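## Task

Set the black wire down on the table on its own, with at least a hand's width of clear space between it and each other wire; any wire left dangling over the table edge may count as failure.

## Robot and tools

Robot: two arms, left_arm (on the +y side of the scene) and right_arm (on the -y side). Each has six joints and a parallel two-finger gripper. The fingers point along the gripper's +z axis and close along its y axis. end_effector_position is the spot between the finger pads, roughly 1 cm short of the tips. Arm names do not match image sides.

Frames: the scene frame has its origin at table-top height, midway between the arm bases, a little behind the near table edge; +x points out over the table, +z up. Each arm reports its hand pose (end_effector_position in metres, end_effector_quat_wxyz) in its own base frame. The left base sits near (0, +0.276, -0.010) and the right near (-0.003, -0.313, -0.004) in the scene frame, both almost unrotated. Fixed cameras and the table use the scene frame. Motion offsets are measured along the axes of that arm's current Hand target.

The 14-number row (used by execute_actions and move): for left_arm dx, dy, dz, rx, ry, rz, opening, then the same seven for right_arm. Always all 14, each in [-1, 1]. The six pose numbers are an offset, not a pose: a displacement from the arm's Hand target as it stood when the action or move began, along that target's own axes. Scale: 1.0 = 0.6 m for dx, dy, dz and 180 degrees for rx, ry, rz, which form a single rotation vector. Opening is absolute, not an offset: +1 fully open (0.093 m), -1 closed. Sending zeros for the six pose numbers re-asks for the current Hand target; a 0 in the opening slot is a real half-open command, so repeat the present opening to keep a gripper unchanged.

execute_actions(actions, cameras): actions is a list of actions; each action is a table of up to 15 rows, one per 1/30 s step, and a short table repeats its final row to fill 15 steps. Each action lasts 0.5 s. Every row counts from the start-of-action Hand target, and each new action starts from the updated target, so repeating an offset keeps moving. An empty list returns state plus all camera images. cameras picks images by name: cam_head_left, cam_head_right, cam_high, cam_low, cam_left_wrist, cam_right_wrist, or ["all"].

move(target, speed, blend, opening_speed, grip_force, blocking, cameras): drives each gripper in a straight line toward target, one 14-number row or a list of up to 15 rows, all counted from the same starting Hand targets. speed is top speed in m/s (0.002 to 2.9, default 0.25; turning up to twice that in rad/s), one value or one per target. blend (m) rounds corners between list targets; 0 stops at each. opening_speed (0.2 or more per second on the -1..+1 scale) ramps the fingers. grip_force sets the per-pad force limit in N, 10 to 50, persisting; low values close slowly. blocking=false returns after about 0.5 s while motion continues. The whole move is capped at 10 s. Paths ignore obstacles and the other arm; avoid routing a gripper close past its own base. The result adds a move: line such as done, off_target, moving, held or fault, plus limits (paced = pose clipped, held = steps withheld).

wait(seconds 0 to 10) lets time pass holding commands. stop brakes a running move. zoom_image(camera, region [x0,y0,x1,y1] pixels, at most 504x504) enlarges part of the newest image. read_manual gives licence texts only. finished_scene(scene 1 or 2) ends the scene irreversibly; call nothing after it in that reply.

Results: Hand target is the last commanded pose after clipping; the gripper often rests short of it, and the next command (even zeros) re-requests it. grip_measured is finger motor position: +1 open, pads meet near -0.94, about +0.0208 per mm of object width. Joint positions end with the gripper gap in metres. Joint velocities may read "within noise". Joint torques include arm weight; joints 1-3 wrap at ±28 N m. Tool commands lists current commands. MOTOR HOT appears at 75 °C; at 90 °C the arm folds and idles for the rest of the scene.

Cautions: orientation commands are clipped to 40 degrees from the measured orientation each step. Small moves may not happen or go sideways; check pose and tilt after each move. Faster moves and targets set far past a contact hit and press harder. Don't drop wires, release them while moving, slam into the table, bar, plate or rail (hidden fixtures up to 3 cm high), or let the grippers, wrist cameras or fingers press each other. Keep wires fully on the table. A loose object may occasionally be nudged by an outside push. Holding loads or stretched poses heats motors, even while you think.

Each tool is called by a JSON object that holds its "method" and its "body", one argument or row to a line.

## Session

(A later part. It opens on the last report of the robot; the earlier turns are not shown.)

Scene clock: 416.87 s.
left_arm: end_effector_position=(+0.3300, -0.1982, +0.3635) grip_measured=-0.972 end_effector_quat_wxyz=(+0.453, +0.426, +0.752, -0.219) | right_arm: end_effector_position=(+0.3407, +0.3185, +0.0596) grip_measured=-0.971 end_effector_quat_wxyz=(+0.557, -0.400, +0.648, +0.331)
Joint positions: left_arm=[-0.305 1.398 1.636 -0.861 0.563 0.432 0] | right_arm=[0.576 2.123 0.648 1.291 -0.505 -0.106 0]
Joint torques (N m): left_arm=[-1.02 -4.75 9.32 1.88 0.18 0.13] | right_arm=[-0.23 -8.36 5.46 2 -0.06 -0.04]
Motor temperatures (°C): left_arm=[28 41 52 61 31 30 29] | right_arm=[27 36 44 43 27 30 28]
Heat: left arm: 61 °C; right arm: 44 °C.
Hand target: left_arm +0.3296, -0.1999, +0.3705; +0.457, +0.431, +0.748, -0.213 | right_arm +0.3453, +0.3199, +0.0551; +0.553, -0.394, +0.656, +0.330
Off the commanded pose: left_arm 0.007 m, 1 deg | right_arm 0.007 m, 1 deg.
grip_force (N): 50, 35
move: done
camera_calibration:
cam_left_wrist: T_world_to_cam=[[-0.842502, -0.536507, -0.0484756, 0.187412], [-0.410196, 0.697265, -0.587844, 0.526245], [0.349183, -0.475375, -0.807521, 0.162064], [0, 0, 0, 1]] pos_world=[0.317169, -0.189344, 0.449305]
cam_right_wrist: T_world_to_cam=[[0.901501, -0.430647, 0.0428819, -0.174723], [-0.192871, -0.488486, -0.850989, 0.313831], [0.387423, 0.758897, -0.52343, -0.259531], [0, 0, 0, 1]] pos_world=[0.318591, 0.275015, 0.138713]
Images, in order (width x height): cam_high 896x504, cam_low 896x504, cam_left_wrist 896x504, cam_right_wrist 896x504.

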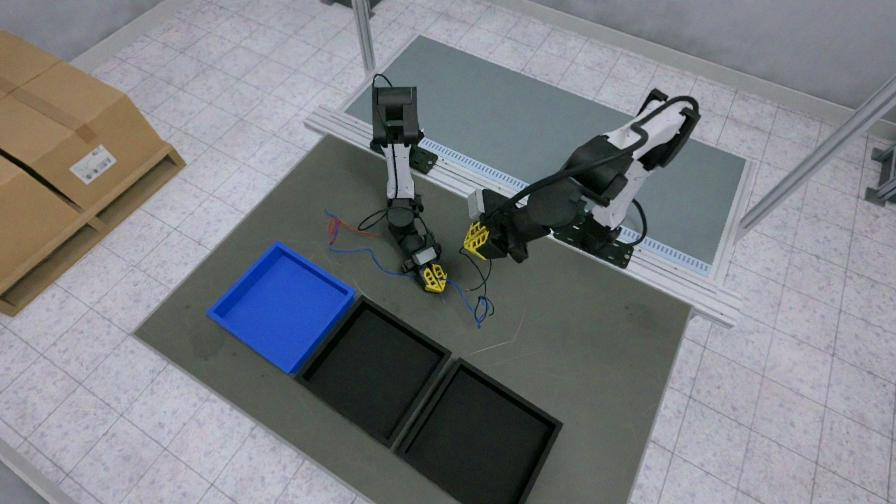

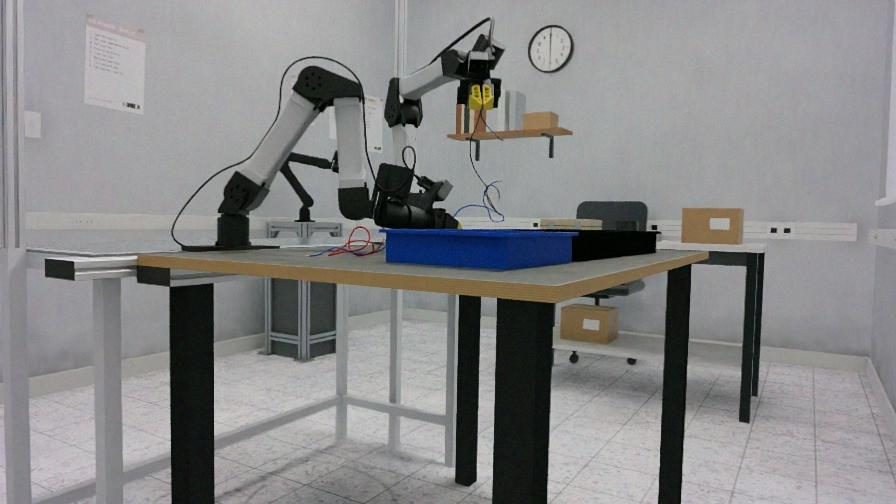

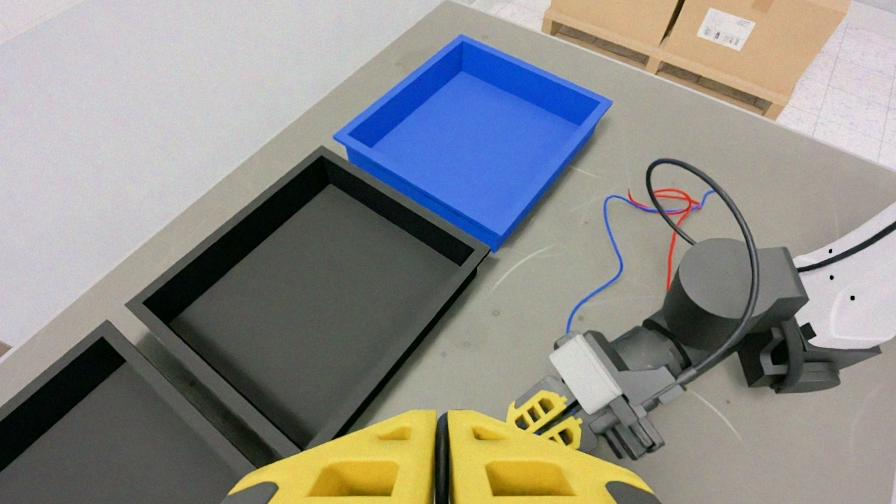

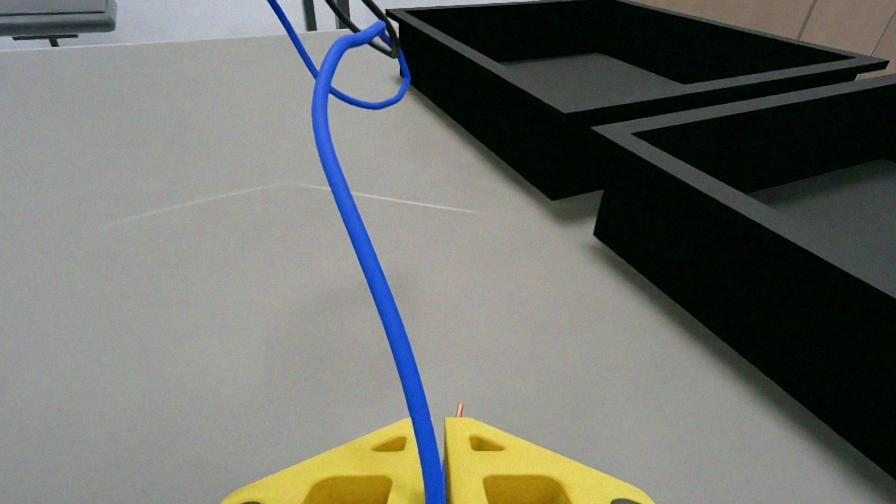

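{"method": "move", "body": {
  "target": [
    [0,0,0,0,0,0,-1,0.014,-0.0248,-0.08,0,0,0,-1],
    [0,0,0,0,0,0,-1,0.014,-0.0248,-0.08,0,0,0,-0.5]
  ],
  "speed": 0.06,
  "opening_speed": 0.4,
  "cameras": ["cam_right_wrist","cam_low","cam_high"]
}}

{"method": "zoom_image", "body": {
  "camera": "cam_low",
  "region": [430, 110, 530, 240]
}}

{"method": "zoom_image", "body": {
  "camera": "cam_high",
  "region": [400, 220, 520, 340]
}}

Scene clock: 455.83 s.
left_arm: end_effector_position=(+0.3299, -0.1981, +0.3634) grip_measured=-0.972 end_effector_quat_wxyz=(+0.453, +0.426, +0.752, -0.219) | right_arm: end_effector_position=(+0.3353, +0.2716, +0.0432) grip_measured=-0.501 end_effector_quat_wxyz=(+0.539, -0.391, +0.668, +0.333)
Joint positions: left_arm=[-0.305 1.398 1.636 -0.861 0.563 0.432 0] | right_arm=[0.454 2.113 0.537 1.331 -0.614 -0.119 0.021]
Joint torques (N m): left_arm=[-1.01 -4.74 9.32 1.87 0.17 0.14] | right_arm=[-0.73 -11.33 2.58 2.22 -0.23 -0.24]
Motor temperatures (°C): left_arm=[27 39 55 59 31 30 29] | right_arm=[26 38 45 45 27 30 28]
Heat: left arm: 59 °C; right arm: 45 °C.
Hand target: left_arm +0.3295, -0.1999, +0.3706; +0.457, +0.432, +0.748, -0.213 | right_arm +0.3357, +0.2698, +0.0552; +0.553, -0.394, +0.656, +0.330
Off the commanded pose: left_arm 0.007 m, 1 deg | right_arm 0.012 m, 2 deg.
grip_force (N): 50, 35
move: off_target (right_arm); target 2's new opening was sent with right_arm's hand 0.012 m and 2 deg from that target
camera_calibration:
cam_right_wrist: T_world_to_cam=[[0.896938, -0.442154, 0.00142158, -0.182916], [-0.244396, -0.498448, -0.831757, 0.295037], [0.368473, 0.745688, -0.555137, -0.219138], [0, 0, 0, 1]] pos_world=[0.316917, 0.229593, 0.124008]
Images, in order (width x height): cam_high 896x504, cam_low 896x504, cam_right_wrist 896x504.

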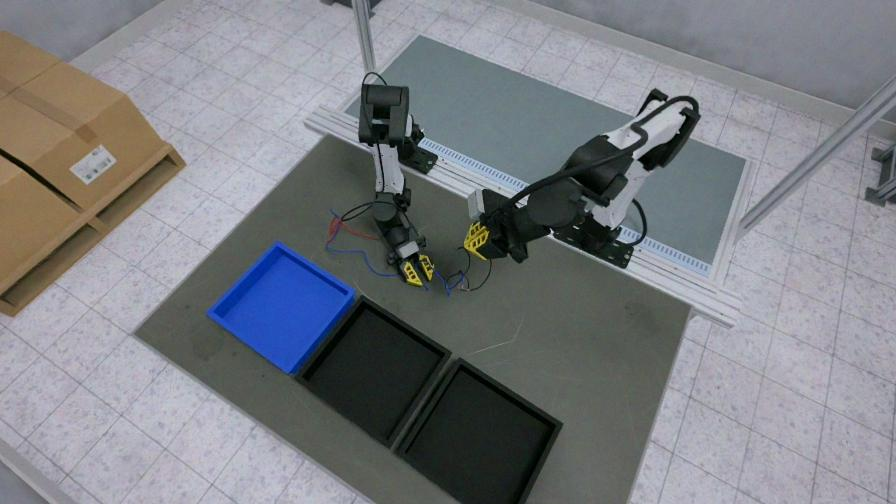

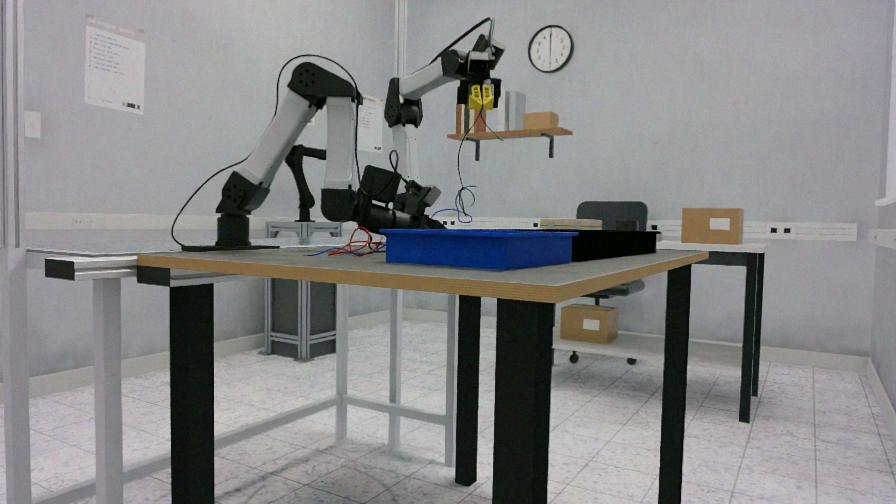

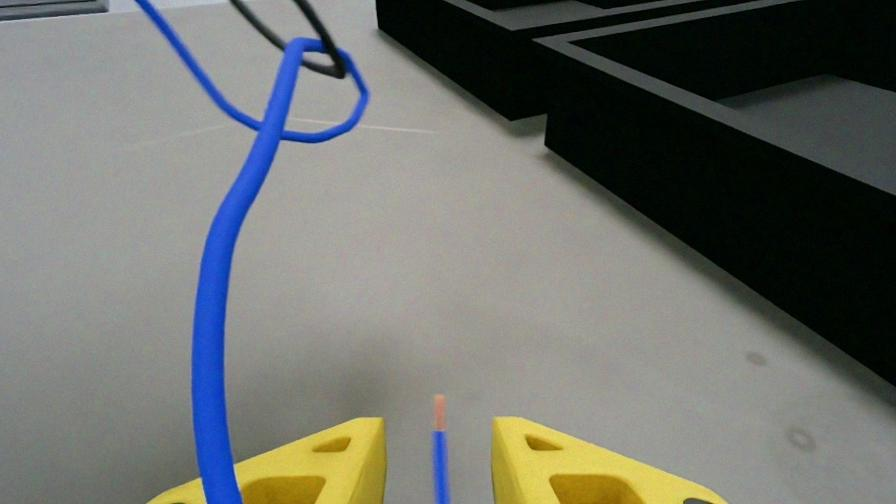

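Scaled by 3.877.

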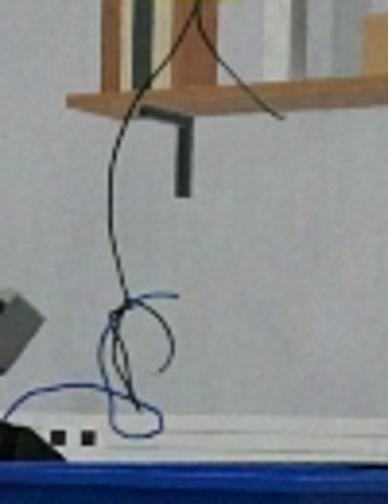

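Scaled by 4.200.

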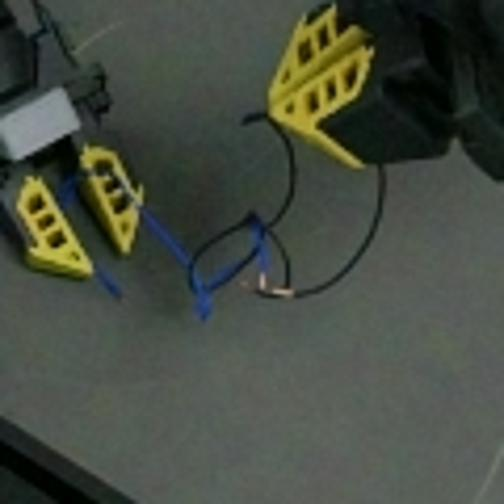

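{"method": "move", "body": {
  "target": [0,0,0,0,0,0,-1,0,0,-0.17,0,0,0,-0.5],
  "speed": 0.1,
  "cameras": ["cam_right_wrist","cam_low","cam_high"]
}}

{"method": "zoom_image", "body": {
  "camera": "cam_low",
  "region": [430, 110, 530, 240]
}}

{"method": "zoom_image", "body": {
  "camera": "cam_high",
  "region": [400, 220, 520, 340]
}}

{"method": "zoom_image", "body": {
  "camera": "cam_right_wrist",
  "region": [240, 0, 560, 320]
}}

Scene clock: 477.60 s.
left_arm: end_effector_position=(+0.3299, -0.1981, +0.3633) grip_measured=-0.972 end_effector_quat_wxyz=(+0.453, +0.426, +0.752, -0.219) | right_arm: end_effector_position=(+0.2905, +0.1824, +0.0702) grip_measured=-0.501 end_effector_quat_wxyz=(+0.552, -0.391, +0.658, +0.331)
Joint positions: left_arm=[-0.305 1.398 1.636 -0.862 0.563 0.432 0] | right_arm=[0.17 1.86 0.242 1.344 -0.889 -0.21 0.021]
Joint torques (N m): left_arm=[-1.03 -4.74 9.35 1.87 0.17 0.13] | right_arm=[-0.65 -8.16 2.44 1.78 -0.32 -0.18]
Motor temperatures (°C): left_arm=[27 38 55 59 31 30 29] | right_arm=[26 40 44 47 27 30 28]
Heat: left arm: 59 °C; right arm: 47 °C.
Hand target: left_arm +0.3295, -0.1999, +0.3705; +0.457, +0.432, +0.748, -0.213 | right_arm +0.2882, +0.1812, +0.0726; +0.553, -0.394, +0.656, +0.330
Off the commanded pose: left_arm 0.007 m, 1 deg | right_arm 0.003 m, 1 deg.
grip_force (N): 50, 35
move: done
camera_calibration:
cam_right_wrist: T_world_to_cam=[[0.895677, -0.444177, 0.0216517, -0.182924], [-0.220085, -0.485054, -0.846336, 0.253648], [0.386425, 0.753279, -0.532209, -0.129334], [0, 0, 0, 1]] pos_world=[0.269643, 0.139207, 0.149799]
Images, in order (width x height): cam_high 896x504, cam_low 896x504, cam_right_wrist 896x504.

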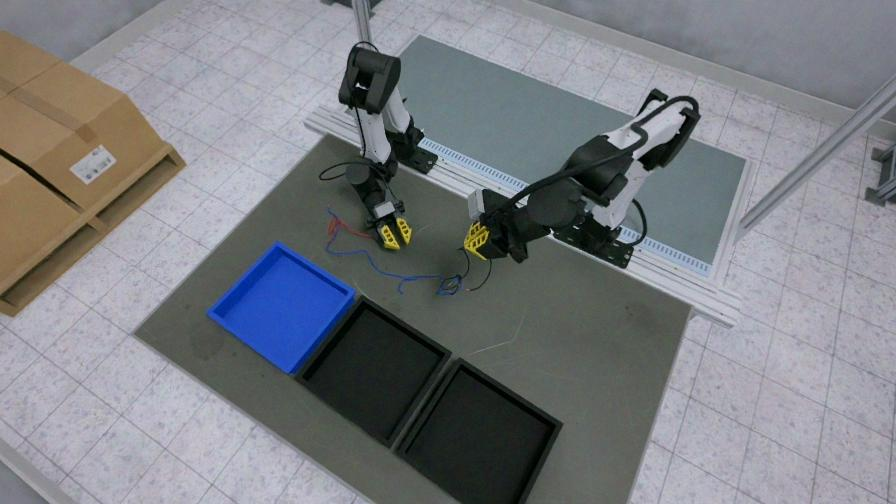

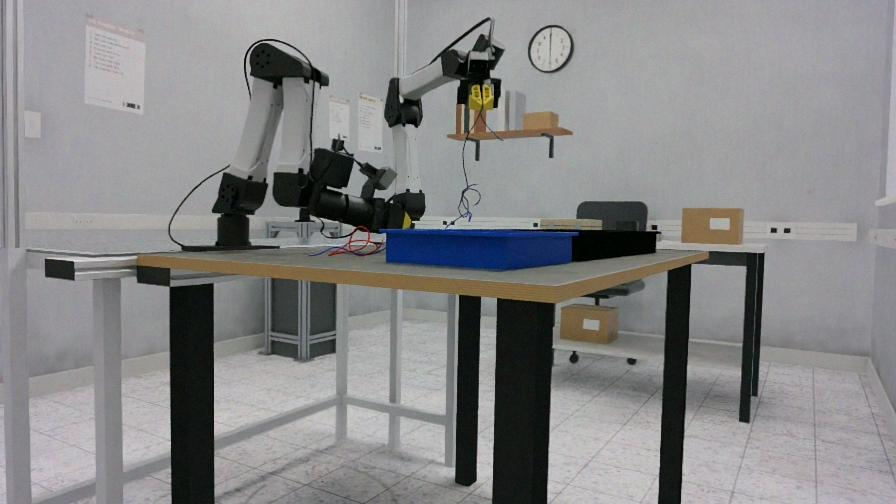

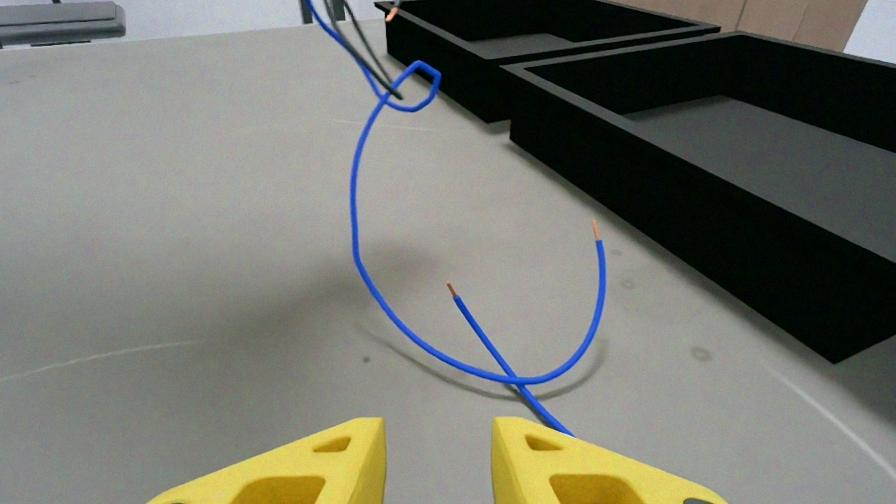

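Scaled by 3.877.

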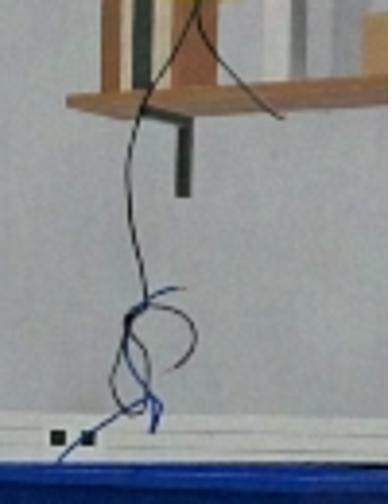

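Scaled by 4.200.

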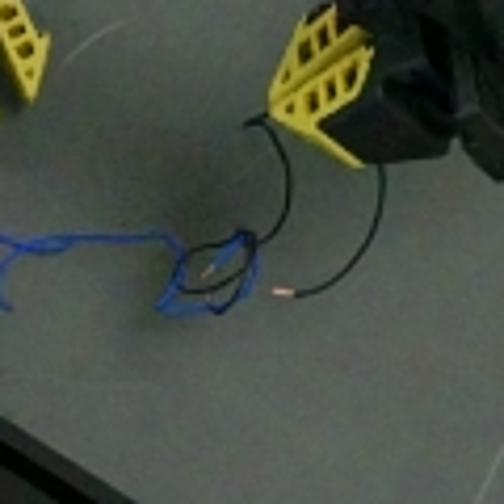

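Scaled by 1.575.

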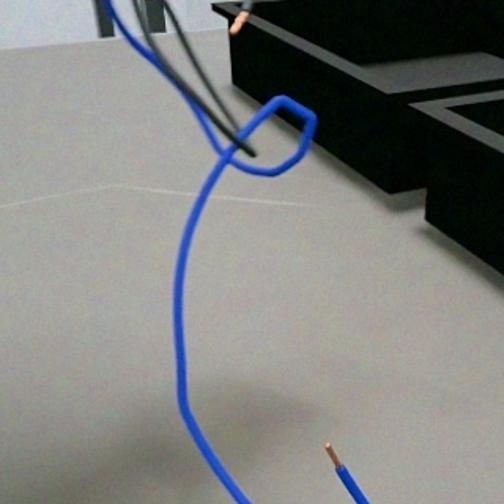

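{"method": "move", "body": {
  "target": [0,0,0,0,0,0,-1,-0.1038,0.0112,0.1878,0,0,0,-0.6],
  "speed": 0.1,
  "cameras": ["cam_right_wrist","cam_low"]
}}

{"method": "zoom_image", "body": {
  "camera": "cam_right_wrist",
  "region": [240, 80, 640, 480]
}}

{"method": "zoom_image", "body": {
  "camera": "cam_low",
  "region": [430, 110, 530, 240]
}}

Scene clock: 520.57 s.
left_arm: end_effector_position=(+0.3299, -0.1981, +0.3633) grip_measured=-0.972 end_effector_quat_wxyz=(+0.453, +0.426, +0.752, -0.219) | right_arm: end_effector_position=(+0.3345, +0.2898, +0.1121) grip_measured=-0.599 end_effector_quat_wxyz=(+0.552, -0.399, +0.653, +0.330)
Joint positions: left_arm=[-0.305 1.398 1.636 -0.862 0.563 0.432 0] | right_arm=[0.507 1.826 0.581 1.04 -0.572 -0.122 0.016]
Joint torques (N m): left_arm=[-1.01 -4.72 9.32 1.87 0.17 0.13] | right_arm=[-0.09 -8.09 6.64 1.93 -0.09 -0.05]
Motor temperatures (°C): left_arm=[27 38 57 58 31 30 29] | right_arm=[26 39 42 44 27 30 27]
Heat: left arm: 58 °C; right arm: 44 °C.
Hand target: left_arm +0.3295, -0.1999, +0.3705; +0.457, +0.432, +0.748, -0.213 | right_arm +0.3394, +0.2918, +0.1147; +0.553, -0.394, +0.656, +0.330
Off the commanded pose: left_arm 0.007 m, 1 deg | right_arm 0.006 m, 1 deg.
grip_force (N): 50, 35
move: done
camera_calibration:
cam_right_wrist: T_world_to_cam=[[0.901182, -0.431972, 0.0356549, -0.182498], [-0.203286, -0.493878, -0.845434, 0.347711], [0.382813, 0.754642, -0.532888, -0.204089], [0, 0, 0, 1]] pos_world=[0.313277, 0.246907, 0.191717]
Images, in order (width x height): cam_low 896x504, cam_right_wrist 896x504.

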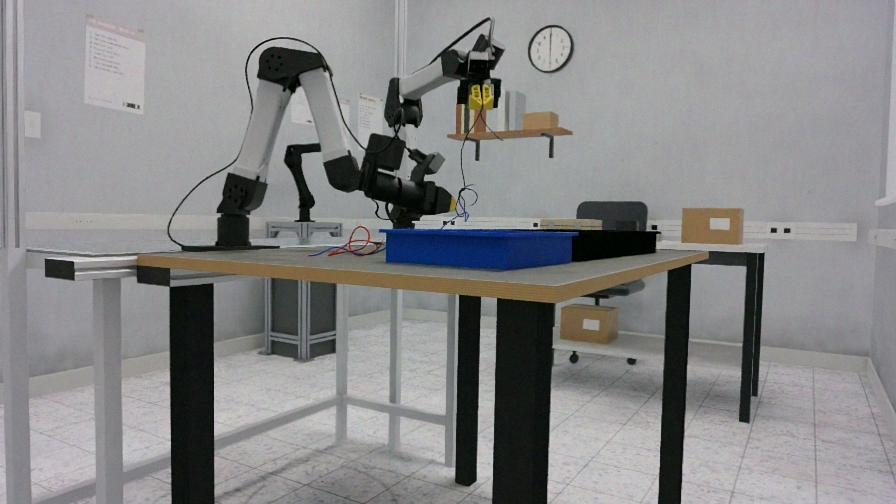

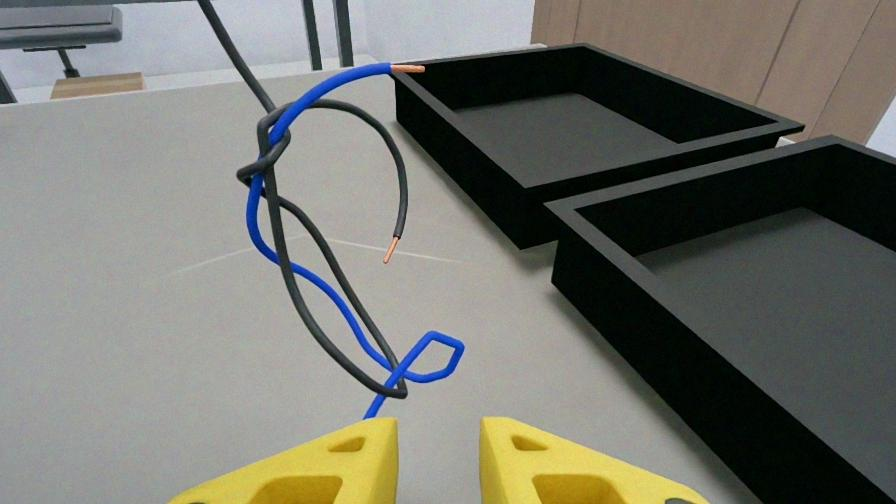

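Scaled by 1.260.

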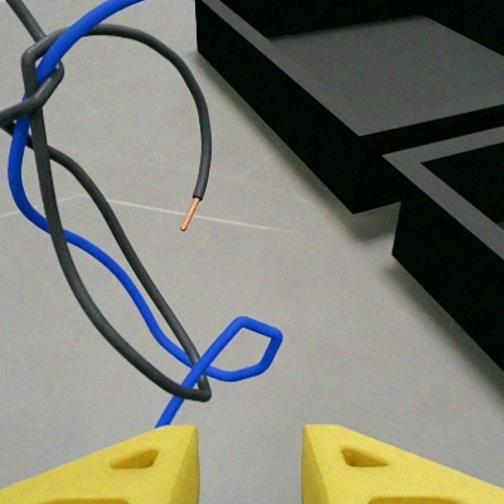

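Scaled by 3.877.

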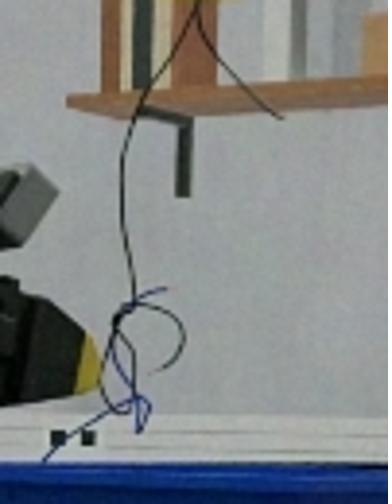

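{"method": "move", "body": {
  "target": [0,0,0,0,0,0,-1,-0.0071,-0.0008,0.0706,0,0,0,-0.62],
  "speed": 0.05,
  "cameras": ["cam_right_wrist"]
}}

{"method": "zoom_image", "body": {
  "camera": "cam_right_wrist",
  "region": [240, 204, 600, 504]
}}

Scene clock: 543.77 s.
left_arm: end_effector_position=(+0.3299, -0.1981, +0.3633) grip_measured=-0.972 end_effector_quat_wxyz=(+0.453, +0.426, +0.752, -0.219) | right_arm: end_effector_position=(+0.3547, +0.3261, +0.1135) grip_measured=-0.619 end_effector_quat_wxyz=(+0.556, -0.399, +0.650, +0.330)
Joint positions: left_arm=[-0.305 1.398 1.636 -0.862 0.563 0.432 0] | right_arm=[0.573 1.927 0.73 1.009 -0.506 -0.107 0.016]
Joint velocities: left_arm=[-0.007 0.002 -0.012 -0.007 -0.154 0.037 0] | right_arm=[within noise]
Joint torques (N m): left_arm=[-1.01 -4.72 9.32 1.87 0.17 0.14] | right_arm=[-0.16 -8.17 7.21 2 -0.03 -0.07]
Motor temperatures (°C): left_arm=[27 38 57 58 31 30 29] | right_arm=[26 39 45 46 26 30 27]
Heat: left arm: 58 °C; right arm: 46 °C.
Hand target: left_arm +0.3295, -0.1999, +0.3706; +0.457, +0.432, +0.748, -0.213 | right_arm +0.3599, +0.3290, +0.1117; +0.553, -0.394, +0.656, +0.330
Off the commanded pose: left_arm 0.007 m, 1 deg | right_arm 0.006 m, 1 deg.
grip_force (N): 50, 35
move: done
camera_calibration:
cam_right_wrist: T_world_to_cam=[[0.900664, -0.432552, 0.0412596, -0.185308], [-0.196364, -0.489891, -0.849381, 0.367716], [0.387614, 0.756905, -0.526165, -0.241677], [0, 0, 0, 1]] pos_world=[0.332784, 0.282912, 0.192815]
Images, in order (width x height): cam_right_wrist 896x504.

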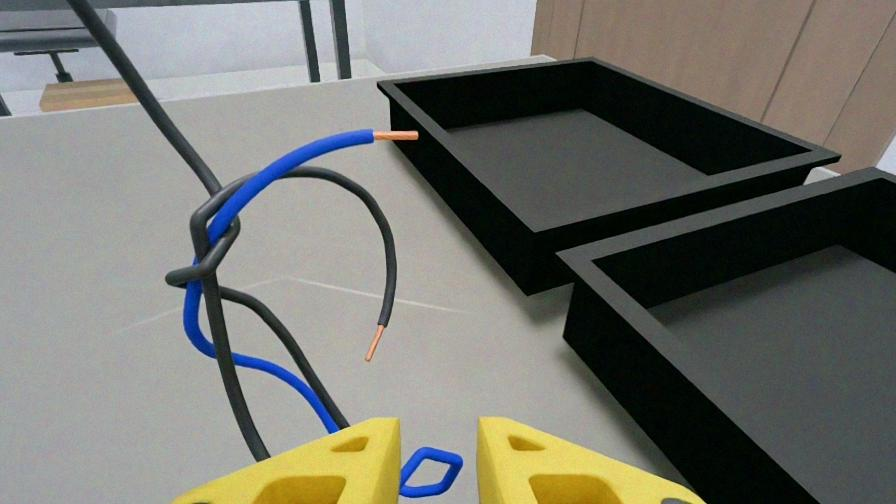

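Scaled by 1.400.

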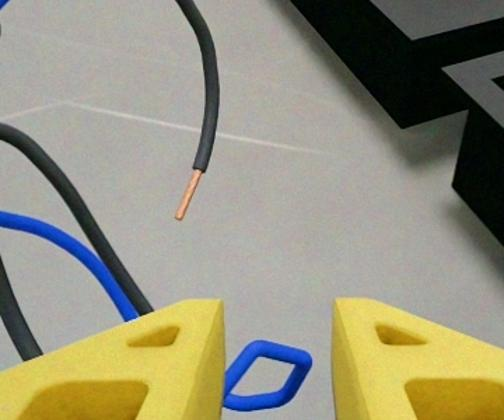

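{"method": "execute_actions", "body": {
  "actions": [],
  "cameras": ["cam_low","cam_high","cam_head_right","cam_left_wrist"]
}}

{"method": "zoom_image", "body": {
  "camera": "cam_low",
  "region": [430, 160, 510, 240]
}}

{"method": "zoom_image", "body": {
  "camera": "cam_high",
  "region": [400, 220, 500, 320]
}}

{"method": "zoom_image", "body": {
  "camera": "cam_head_right",
  "region": [310, 270, 410, 350]
}}

Scene clock: 563.40 s.
left_arm: end_effector_position=(+0.3299, -0.1981, +0.3633) grip_measured=-0.972 end_effector_quat_wxyz=(+0.453, +0.426, +0.752, -0.219) | right_arm: end_effector_position=(+0.3548, +0.3261, +0.1135) grip_measured=-0.619 end_effector_quat_wxyz=(+0.556, -0.399, +0.650, +0.330)
Joint positions: left_arm=[-0.305 1.398 1.636 -0.862 0.563 0.432 0] | right_arm=[0.573 1.927 0.73 1.008 -0.505 -0.107 0.016]
Joint velocities: within noise
Joint torques (N m): left_arm=[-1.01 -4.72 9.32 1.87 0.17 0.13] | right_arm=[-0.06 -8.27 7.16 1.98 -0.05 -0.05]
Motor temperatures (°C): left_arm=[27 38 58 58 31 30 29] | right_arm=[26 39 46 45 26 30 27]
Heat: left arm: 58 °C; right arm: 46 °C.
Hand target: left_arm +0.3295, -0.1999, +0.3706; +0.457, +0.432, +0.748, -0.213 | right_arm +0.3599, +0.3290, +0.1116; +0.553, -0.394, +0.656, +0.330
Tool commands: left_gripper/opening=-1.0 right_gripper/opening=-0.62
Off the commanded pose: left_arm 0.007 m, 1 deg | right_arm 0.006 m, 1 deg.
grip_force (N): 50, 35
camera_calibration:
cam_left_wrist: T_world_to_cam=[[-0.842637, -0.536331, -0.0480761, 0.187211], [-0.41052, 0.69761, -0.587208, 0.525964], [0.348477, -0.475067, -0.808007, 0.162438], [0, 0, 0, 1]] pos_world=[0.317064, -0.189341, 0.449102]
Images, in order (width x height): cam_head_right 896x504, cam_high 896x504, cam_low 896x504, cam_left_wrist 896x504.

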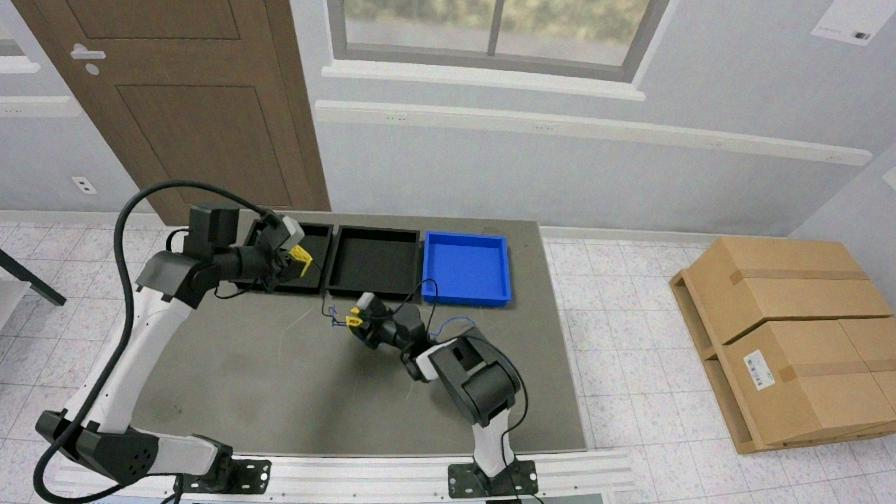

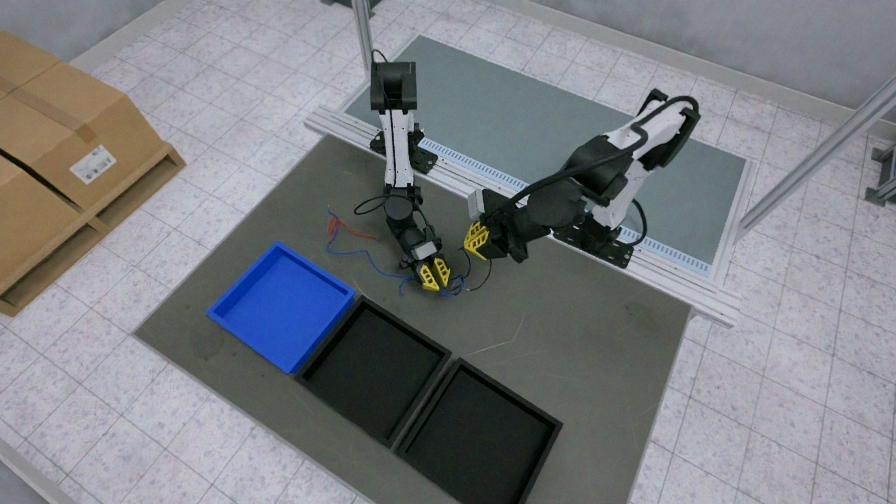

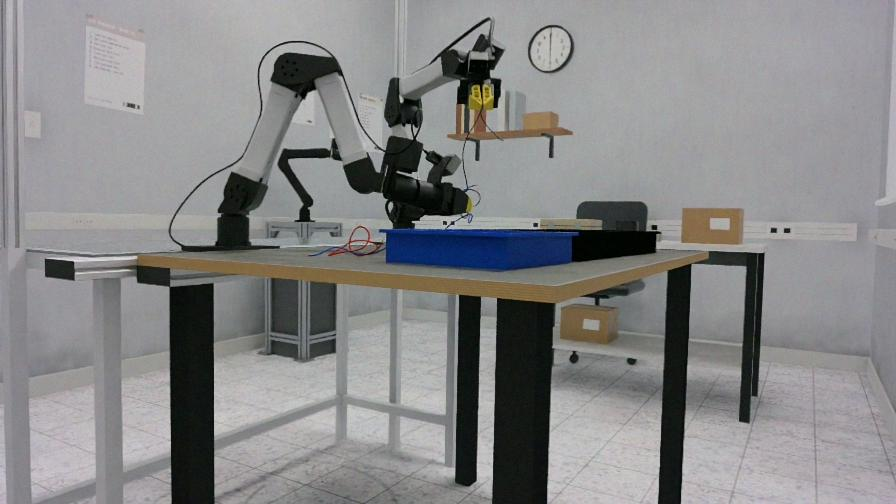

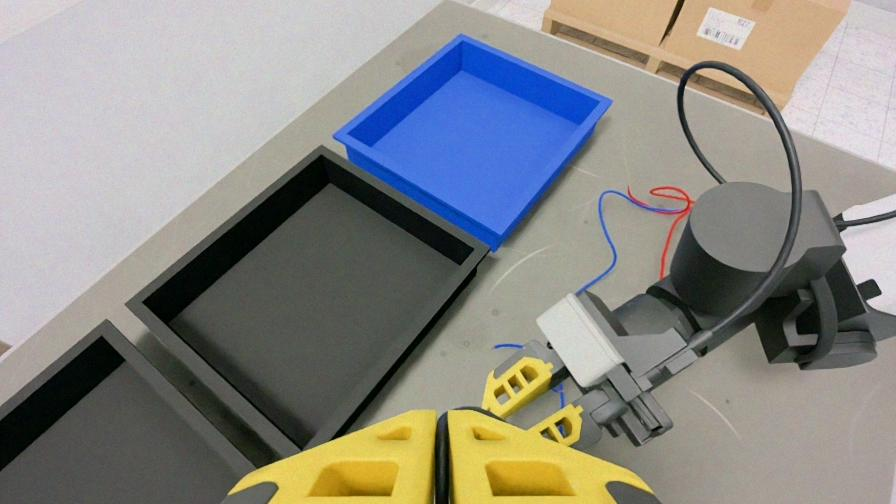

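Scaled by 6.300.

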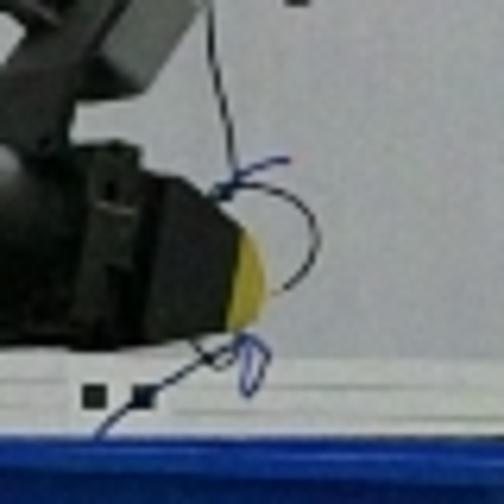

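Scaled by 5.040.

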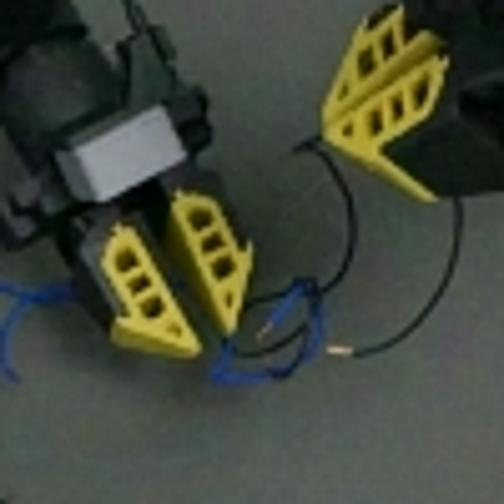

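Scaled by 5.040.

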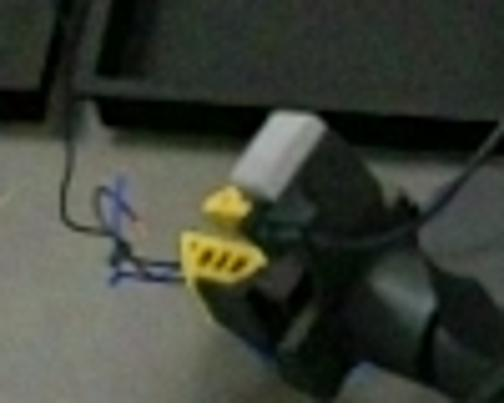

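{"method": "move", "body": {
  "target": [
    [0,0,0,0,0,0,-1,0,0,-0.09,0,0,0,-0.62],
    [0,0,0,0,0,0,-1,0.0455,-0.0737,-0.0883,-0.122,-0.122,-0.4891,-0.25]
  ],
  "speed": [0.12,0.3],
  "blend": [0.01,0],
  "cameras": ["cam_right_wrist","cam_low","cam_high"]
}}

{"method": "zoom_image", "body": {
  "camera": "cam_low",
  "region": [420, 130, 510, 240]
}}

{"method": "zoom_image", "body": {
  "camera": "cam_high",
  "region": [390, 210, 510, 320]
}}

Scene clock: 622.97 s.
left_arm: end_effector_position=(+0.3299, -0.1981, +0.3633) grip_measured=-0.972 end_effector_quat_wxyz=(+0.453, +0.426, +0.752, -0.219) | right_arm: end_effector_position=(+0.3656, +0.2589, +0.0776) grip_measured=-0.252 end_effector_quat_wxyz=(-0.646, +0.761, -0.041, -0.041)
Joint positions: left_arm=[-0.305 1.398 1.636 -0.862 0.563 0.432 0] | right_arm=[0.247 2.11 1 0.499 -1.284 -2.045 0.033]
Joint torques (N m): left_arm=[-1.02 -4.72 9.32 1.87 0.17 0.13] | right_arm=[-0.76 -13.41 6.91 1.28 -0.5 -0.1]
Motor temperatures (°C): left_arm=[27 38 58 57 31 30 29] | right_arm=[26 40 47 45 26 30 27]
Heat: left arm: 58 °C; right arm: 47 °C.
Hand target: left_arm +0.3295, -0.1999, +0.3706; +0.457, +0.432, +0.748, -0.213 | right_arm +0.3721, +0.2580, +0.0940; -0.651, +0.758, -0.028, -0.027
Off the commanded pose: left_arm 0.007 m, 1 deg | right_arm 0.018 m, 2 deg.
grip_force (N): 50, 35
move: off_target (right_arm); target 2's new opening was sent with right_arm's hand 0.018 m and 2 deg from that target
camera_calibration:
cam_right_wrist: T_world_to_cam=[[0.082998, 0.191294, 0.978017, -0.157934], [0.926848, -0.375401, -0.00522968, -0.199521], [0.366148, 0.906907, -0.208458, -0.269526], [0, 0, 0, 1]] pos_world=[0.29672, 0.199746, 0.0972343]
Images, in order (width x height): cam_high 896x504, cam_low 896x504, cam_right_wrist 896x504.

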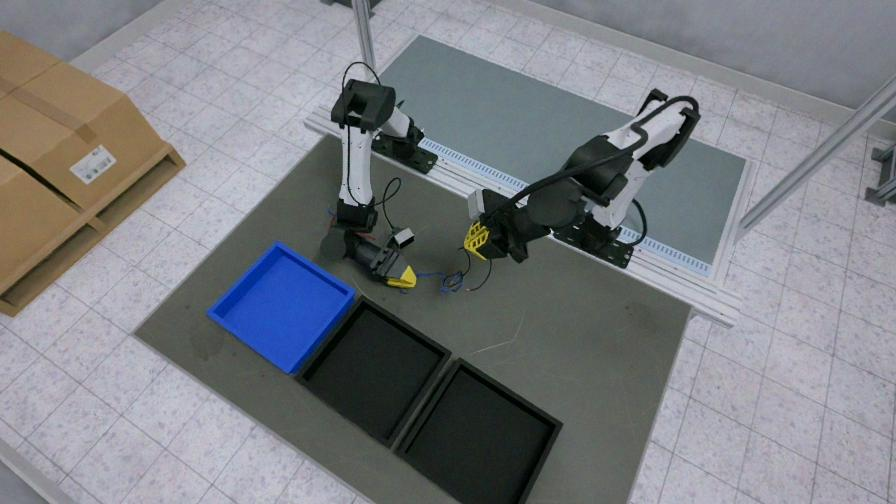

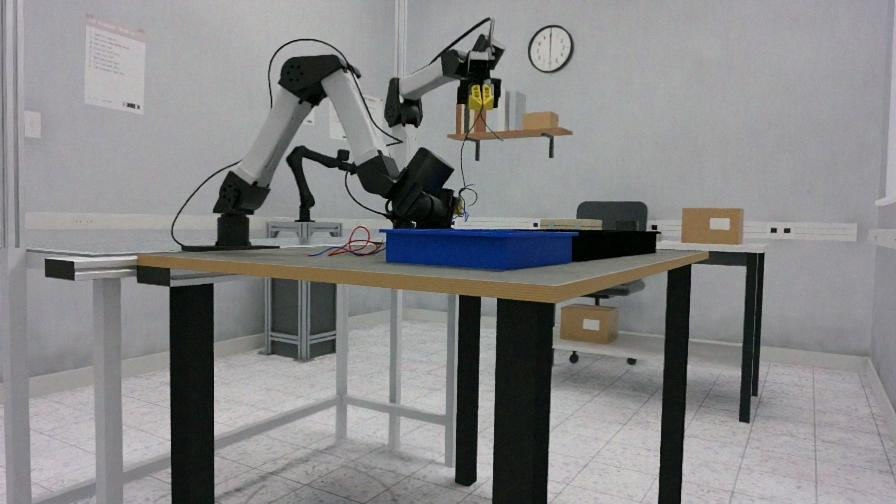

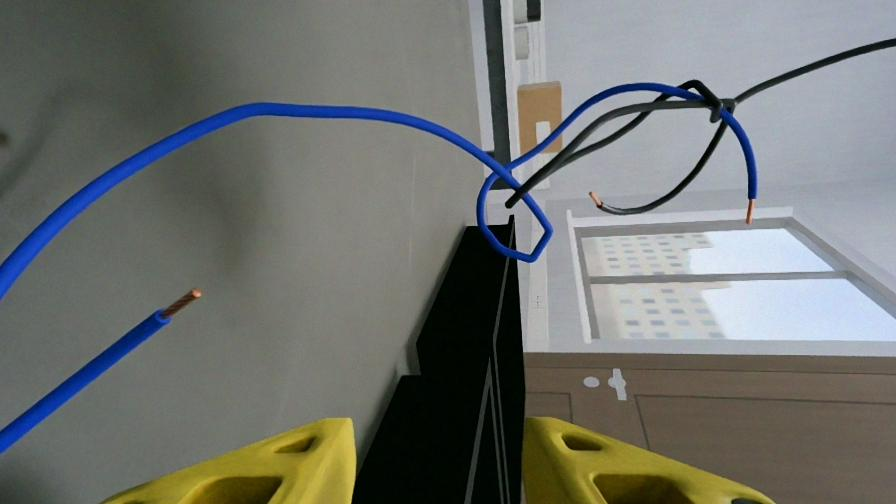

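Scaled by 4.582.

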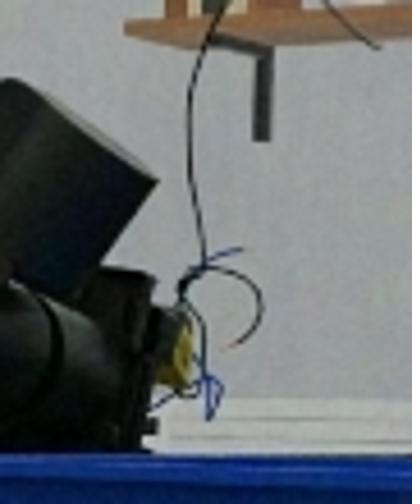

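Scaled by 4.200.

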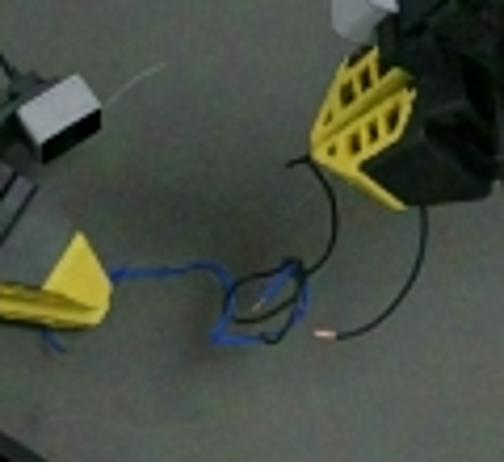

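{"method": "move", "body": {
  "target": [0,0,0,0,0,0,-1,-0.0242,-0.0258,0.1375,0,0,0,-0.25],
  "speed": 0.07,
  "cameras": ["cam_right_wrist","cam_low","cam_high"]
}}

{"method": "zoom_image", "body": {
  "camera": "cam_low",
  "region": [420, 150, 500, 240]
}}

{"method": "zoom_image", "body": {
  "camera": "cam_high",
  "region": [400, 220, 500, 320]
}}

Scene clock: 645.57 s.
left_arm: end_effector_position=(+0.3299, -0.1981, +0.3633) grip_measured=-0.972 end_effector_quat_wxyz=(+0.453, +0.426, +0.752, -0.219) | right_arm: end_effector_position=(+0.3519, +0.3398, +0.0976) grip_measured=-0.252 end_effector_quat_wxyz=(-0.649, +0.760, -0.025, -0.030)
Joint positions: left_arm=[-0.305 1.398 1.636 -0.862 0.563 0.432 0] | right_arm=[0.455 2.12 1.033 0.732 -1.104 -1.811 0.033]
Joint torques (N m): left_arm=[-1.01 -4.72 9.33 1.88 0.17 0.13] | right_arm=[-0.38 -9.78 7.21 1.78 -0.22 0.07]
Motor temperatures (°C): left_arm=[27 37 59 57 30 30 29] | right_arm=[26 47 48 44 27 30 27]
Heat: left arm: 59 °C; right arm: 48 °C.
Hand target: left_arm +0.3295, -0.1999, +0.3706; +0.457, +0.432, +0.748, -0.213 | right_arm +0.3586, +0.3420, +0.0978; -0.651, +0.759, -0.028, -0.026
Off the commanded pose: left_arm 0.007 m, 1 deg | right_arm 0.007 m, 1 deg.
grip_force (N): 50, 35
move: done
camera_calibration:
cam_right_wrist: T_world_to_cam=[[0.0456099, 0.186117, 0.981468, -0.177259], [0.92984, -0.367017, 0.0263873, -0.163213], [0.365127, 0.911405, -0.189799, -0.336691], [0, 0, 0, 1]] pos_world=[0.282782, 0.279951, 0.114377]
Images, in order (width x height): cam_high 896x504, cam_low 896x504, cam_right_wrist 896x504.

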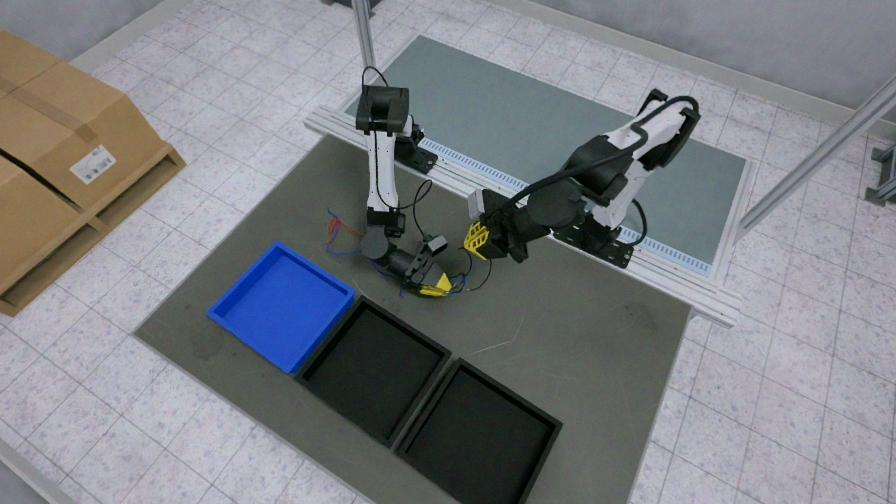

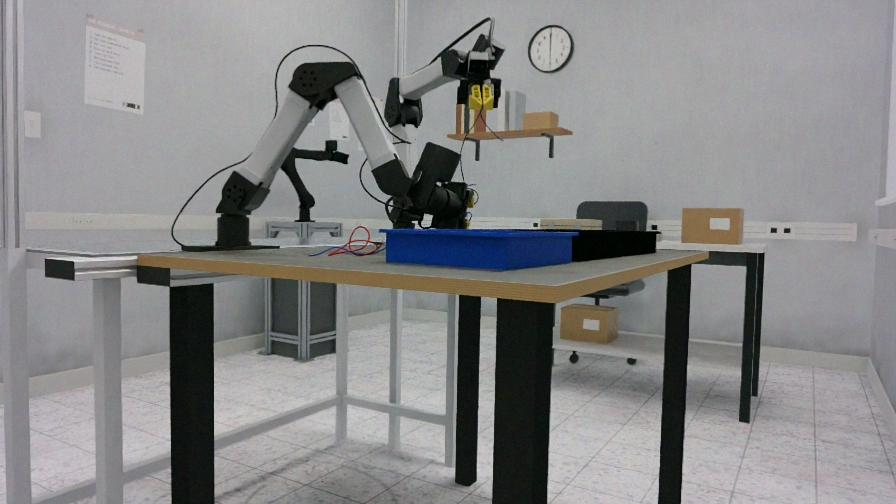

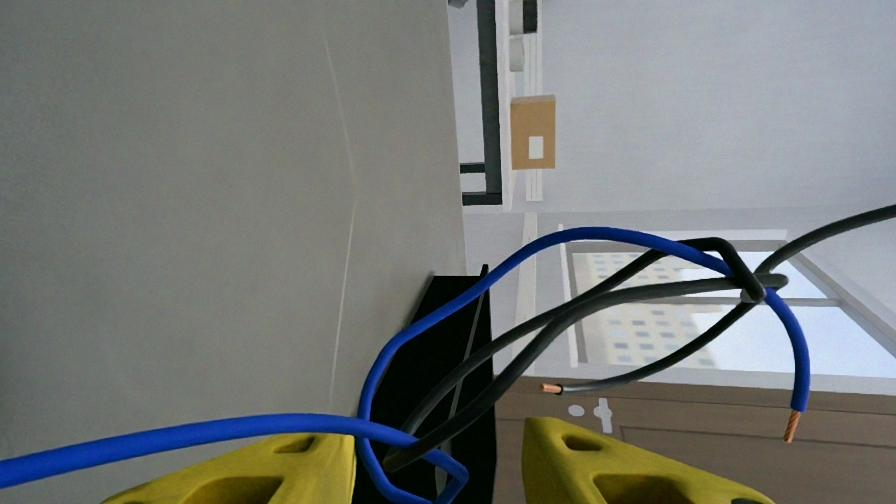

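Scaled by 5.600.

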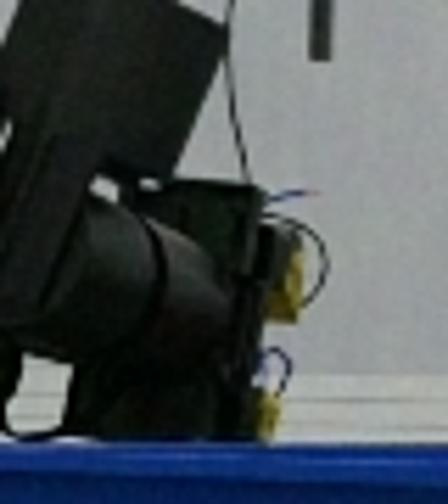

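Scaled by 5.040.

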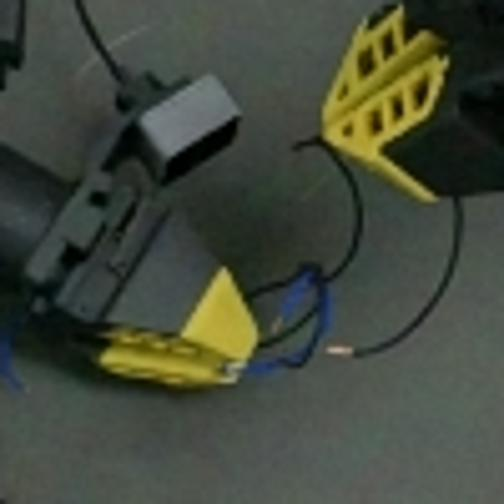

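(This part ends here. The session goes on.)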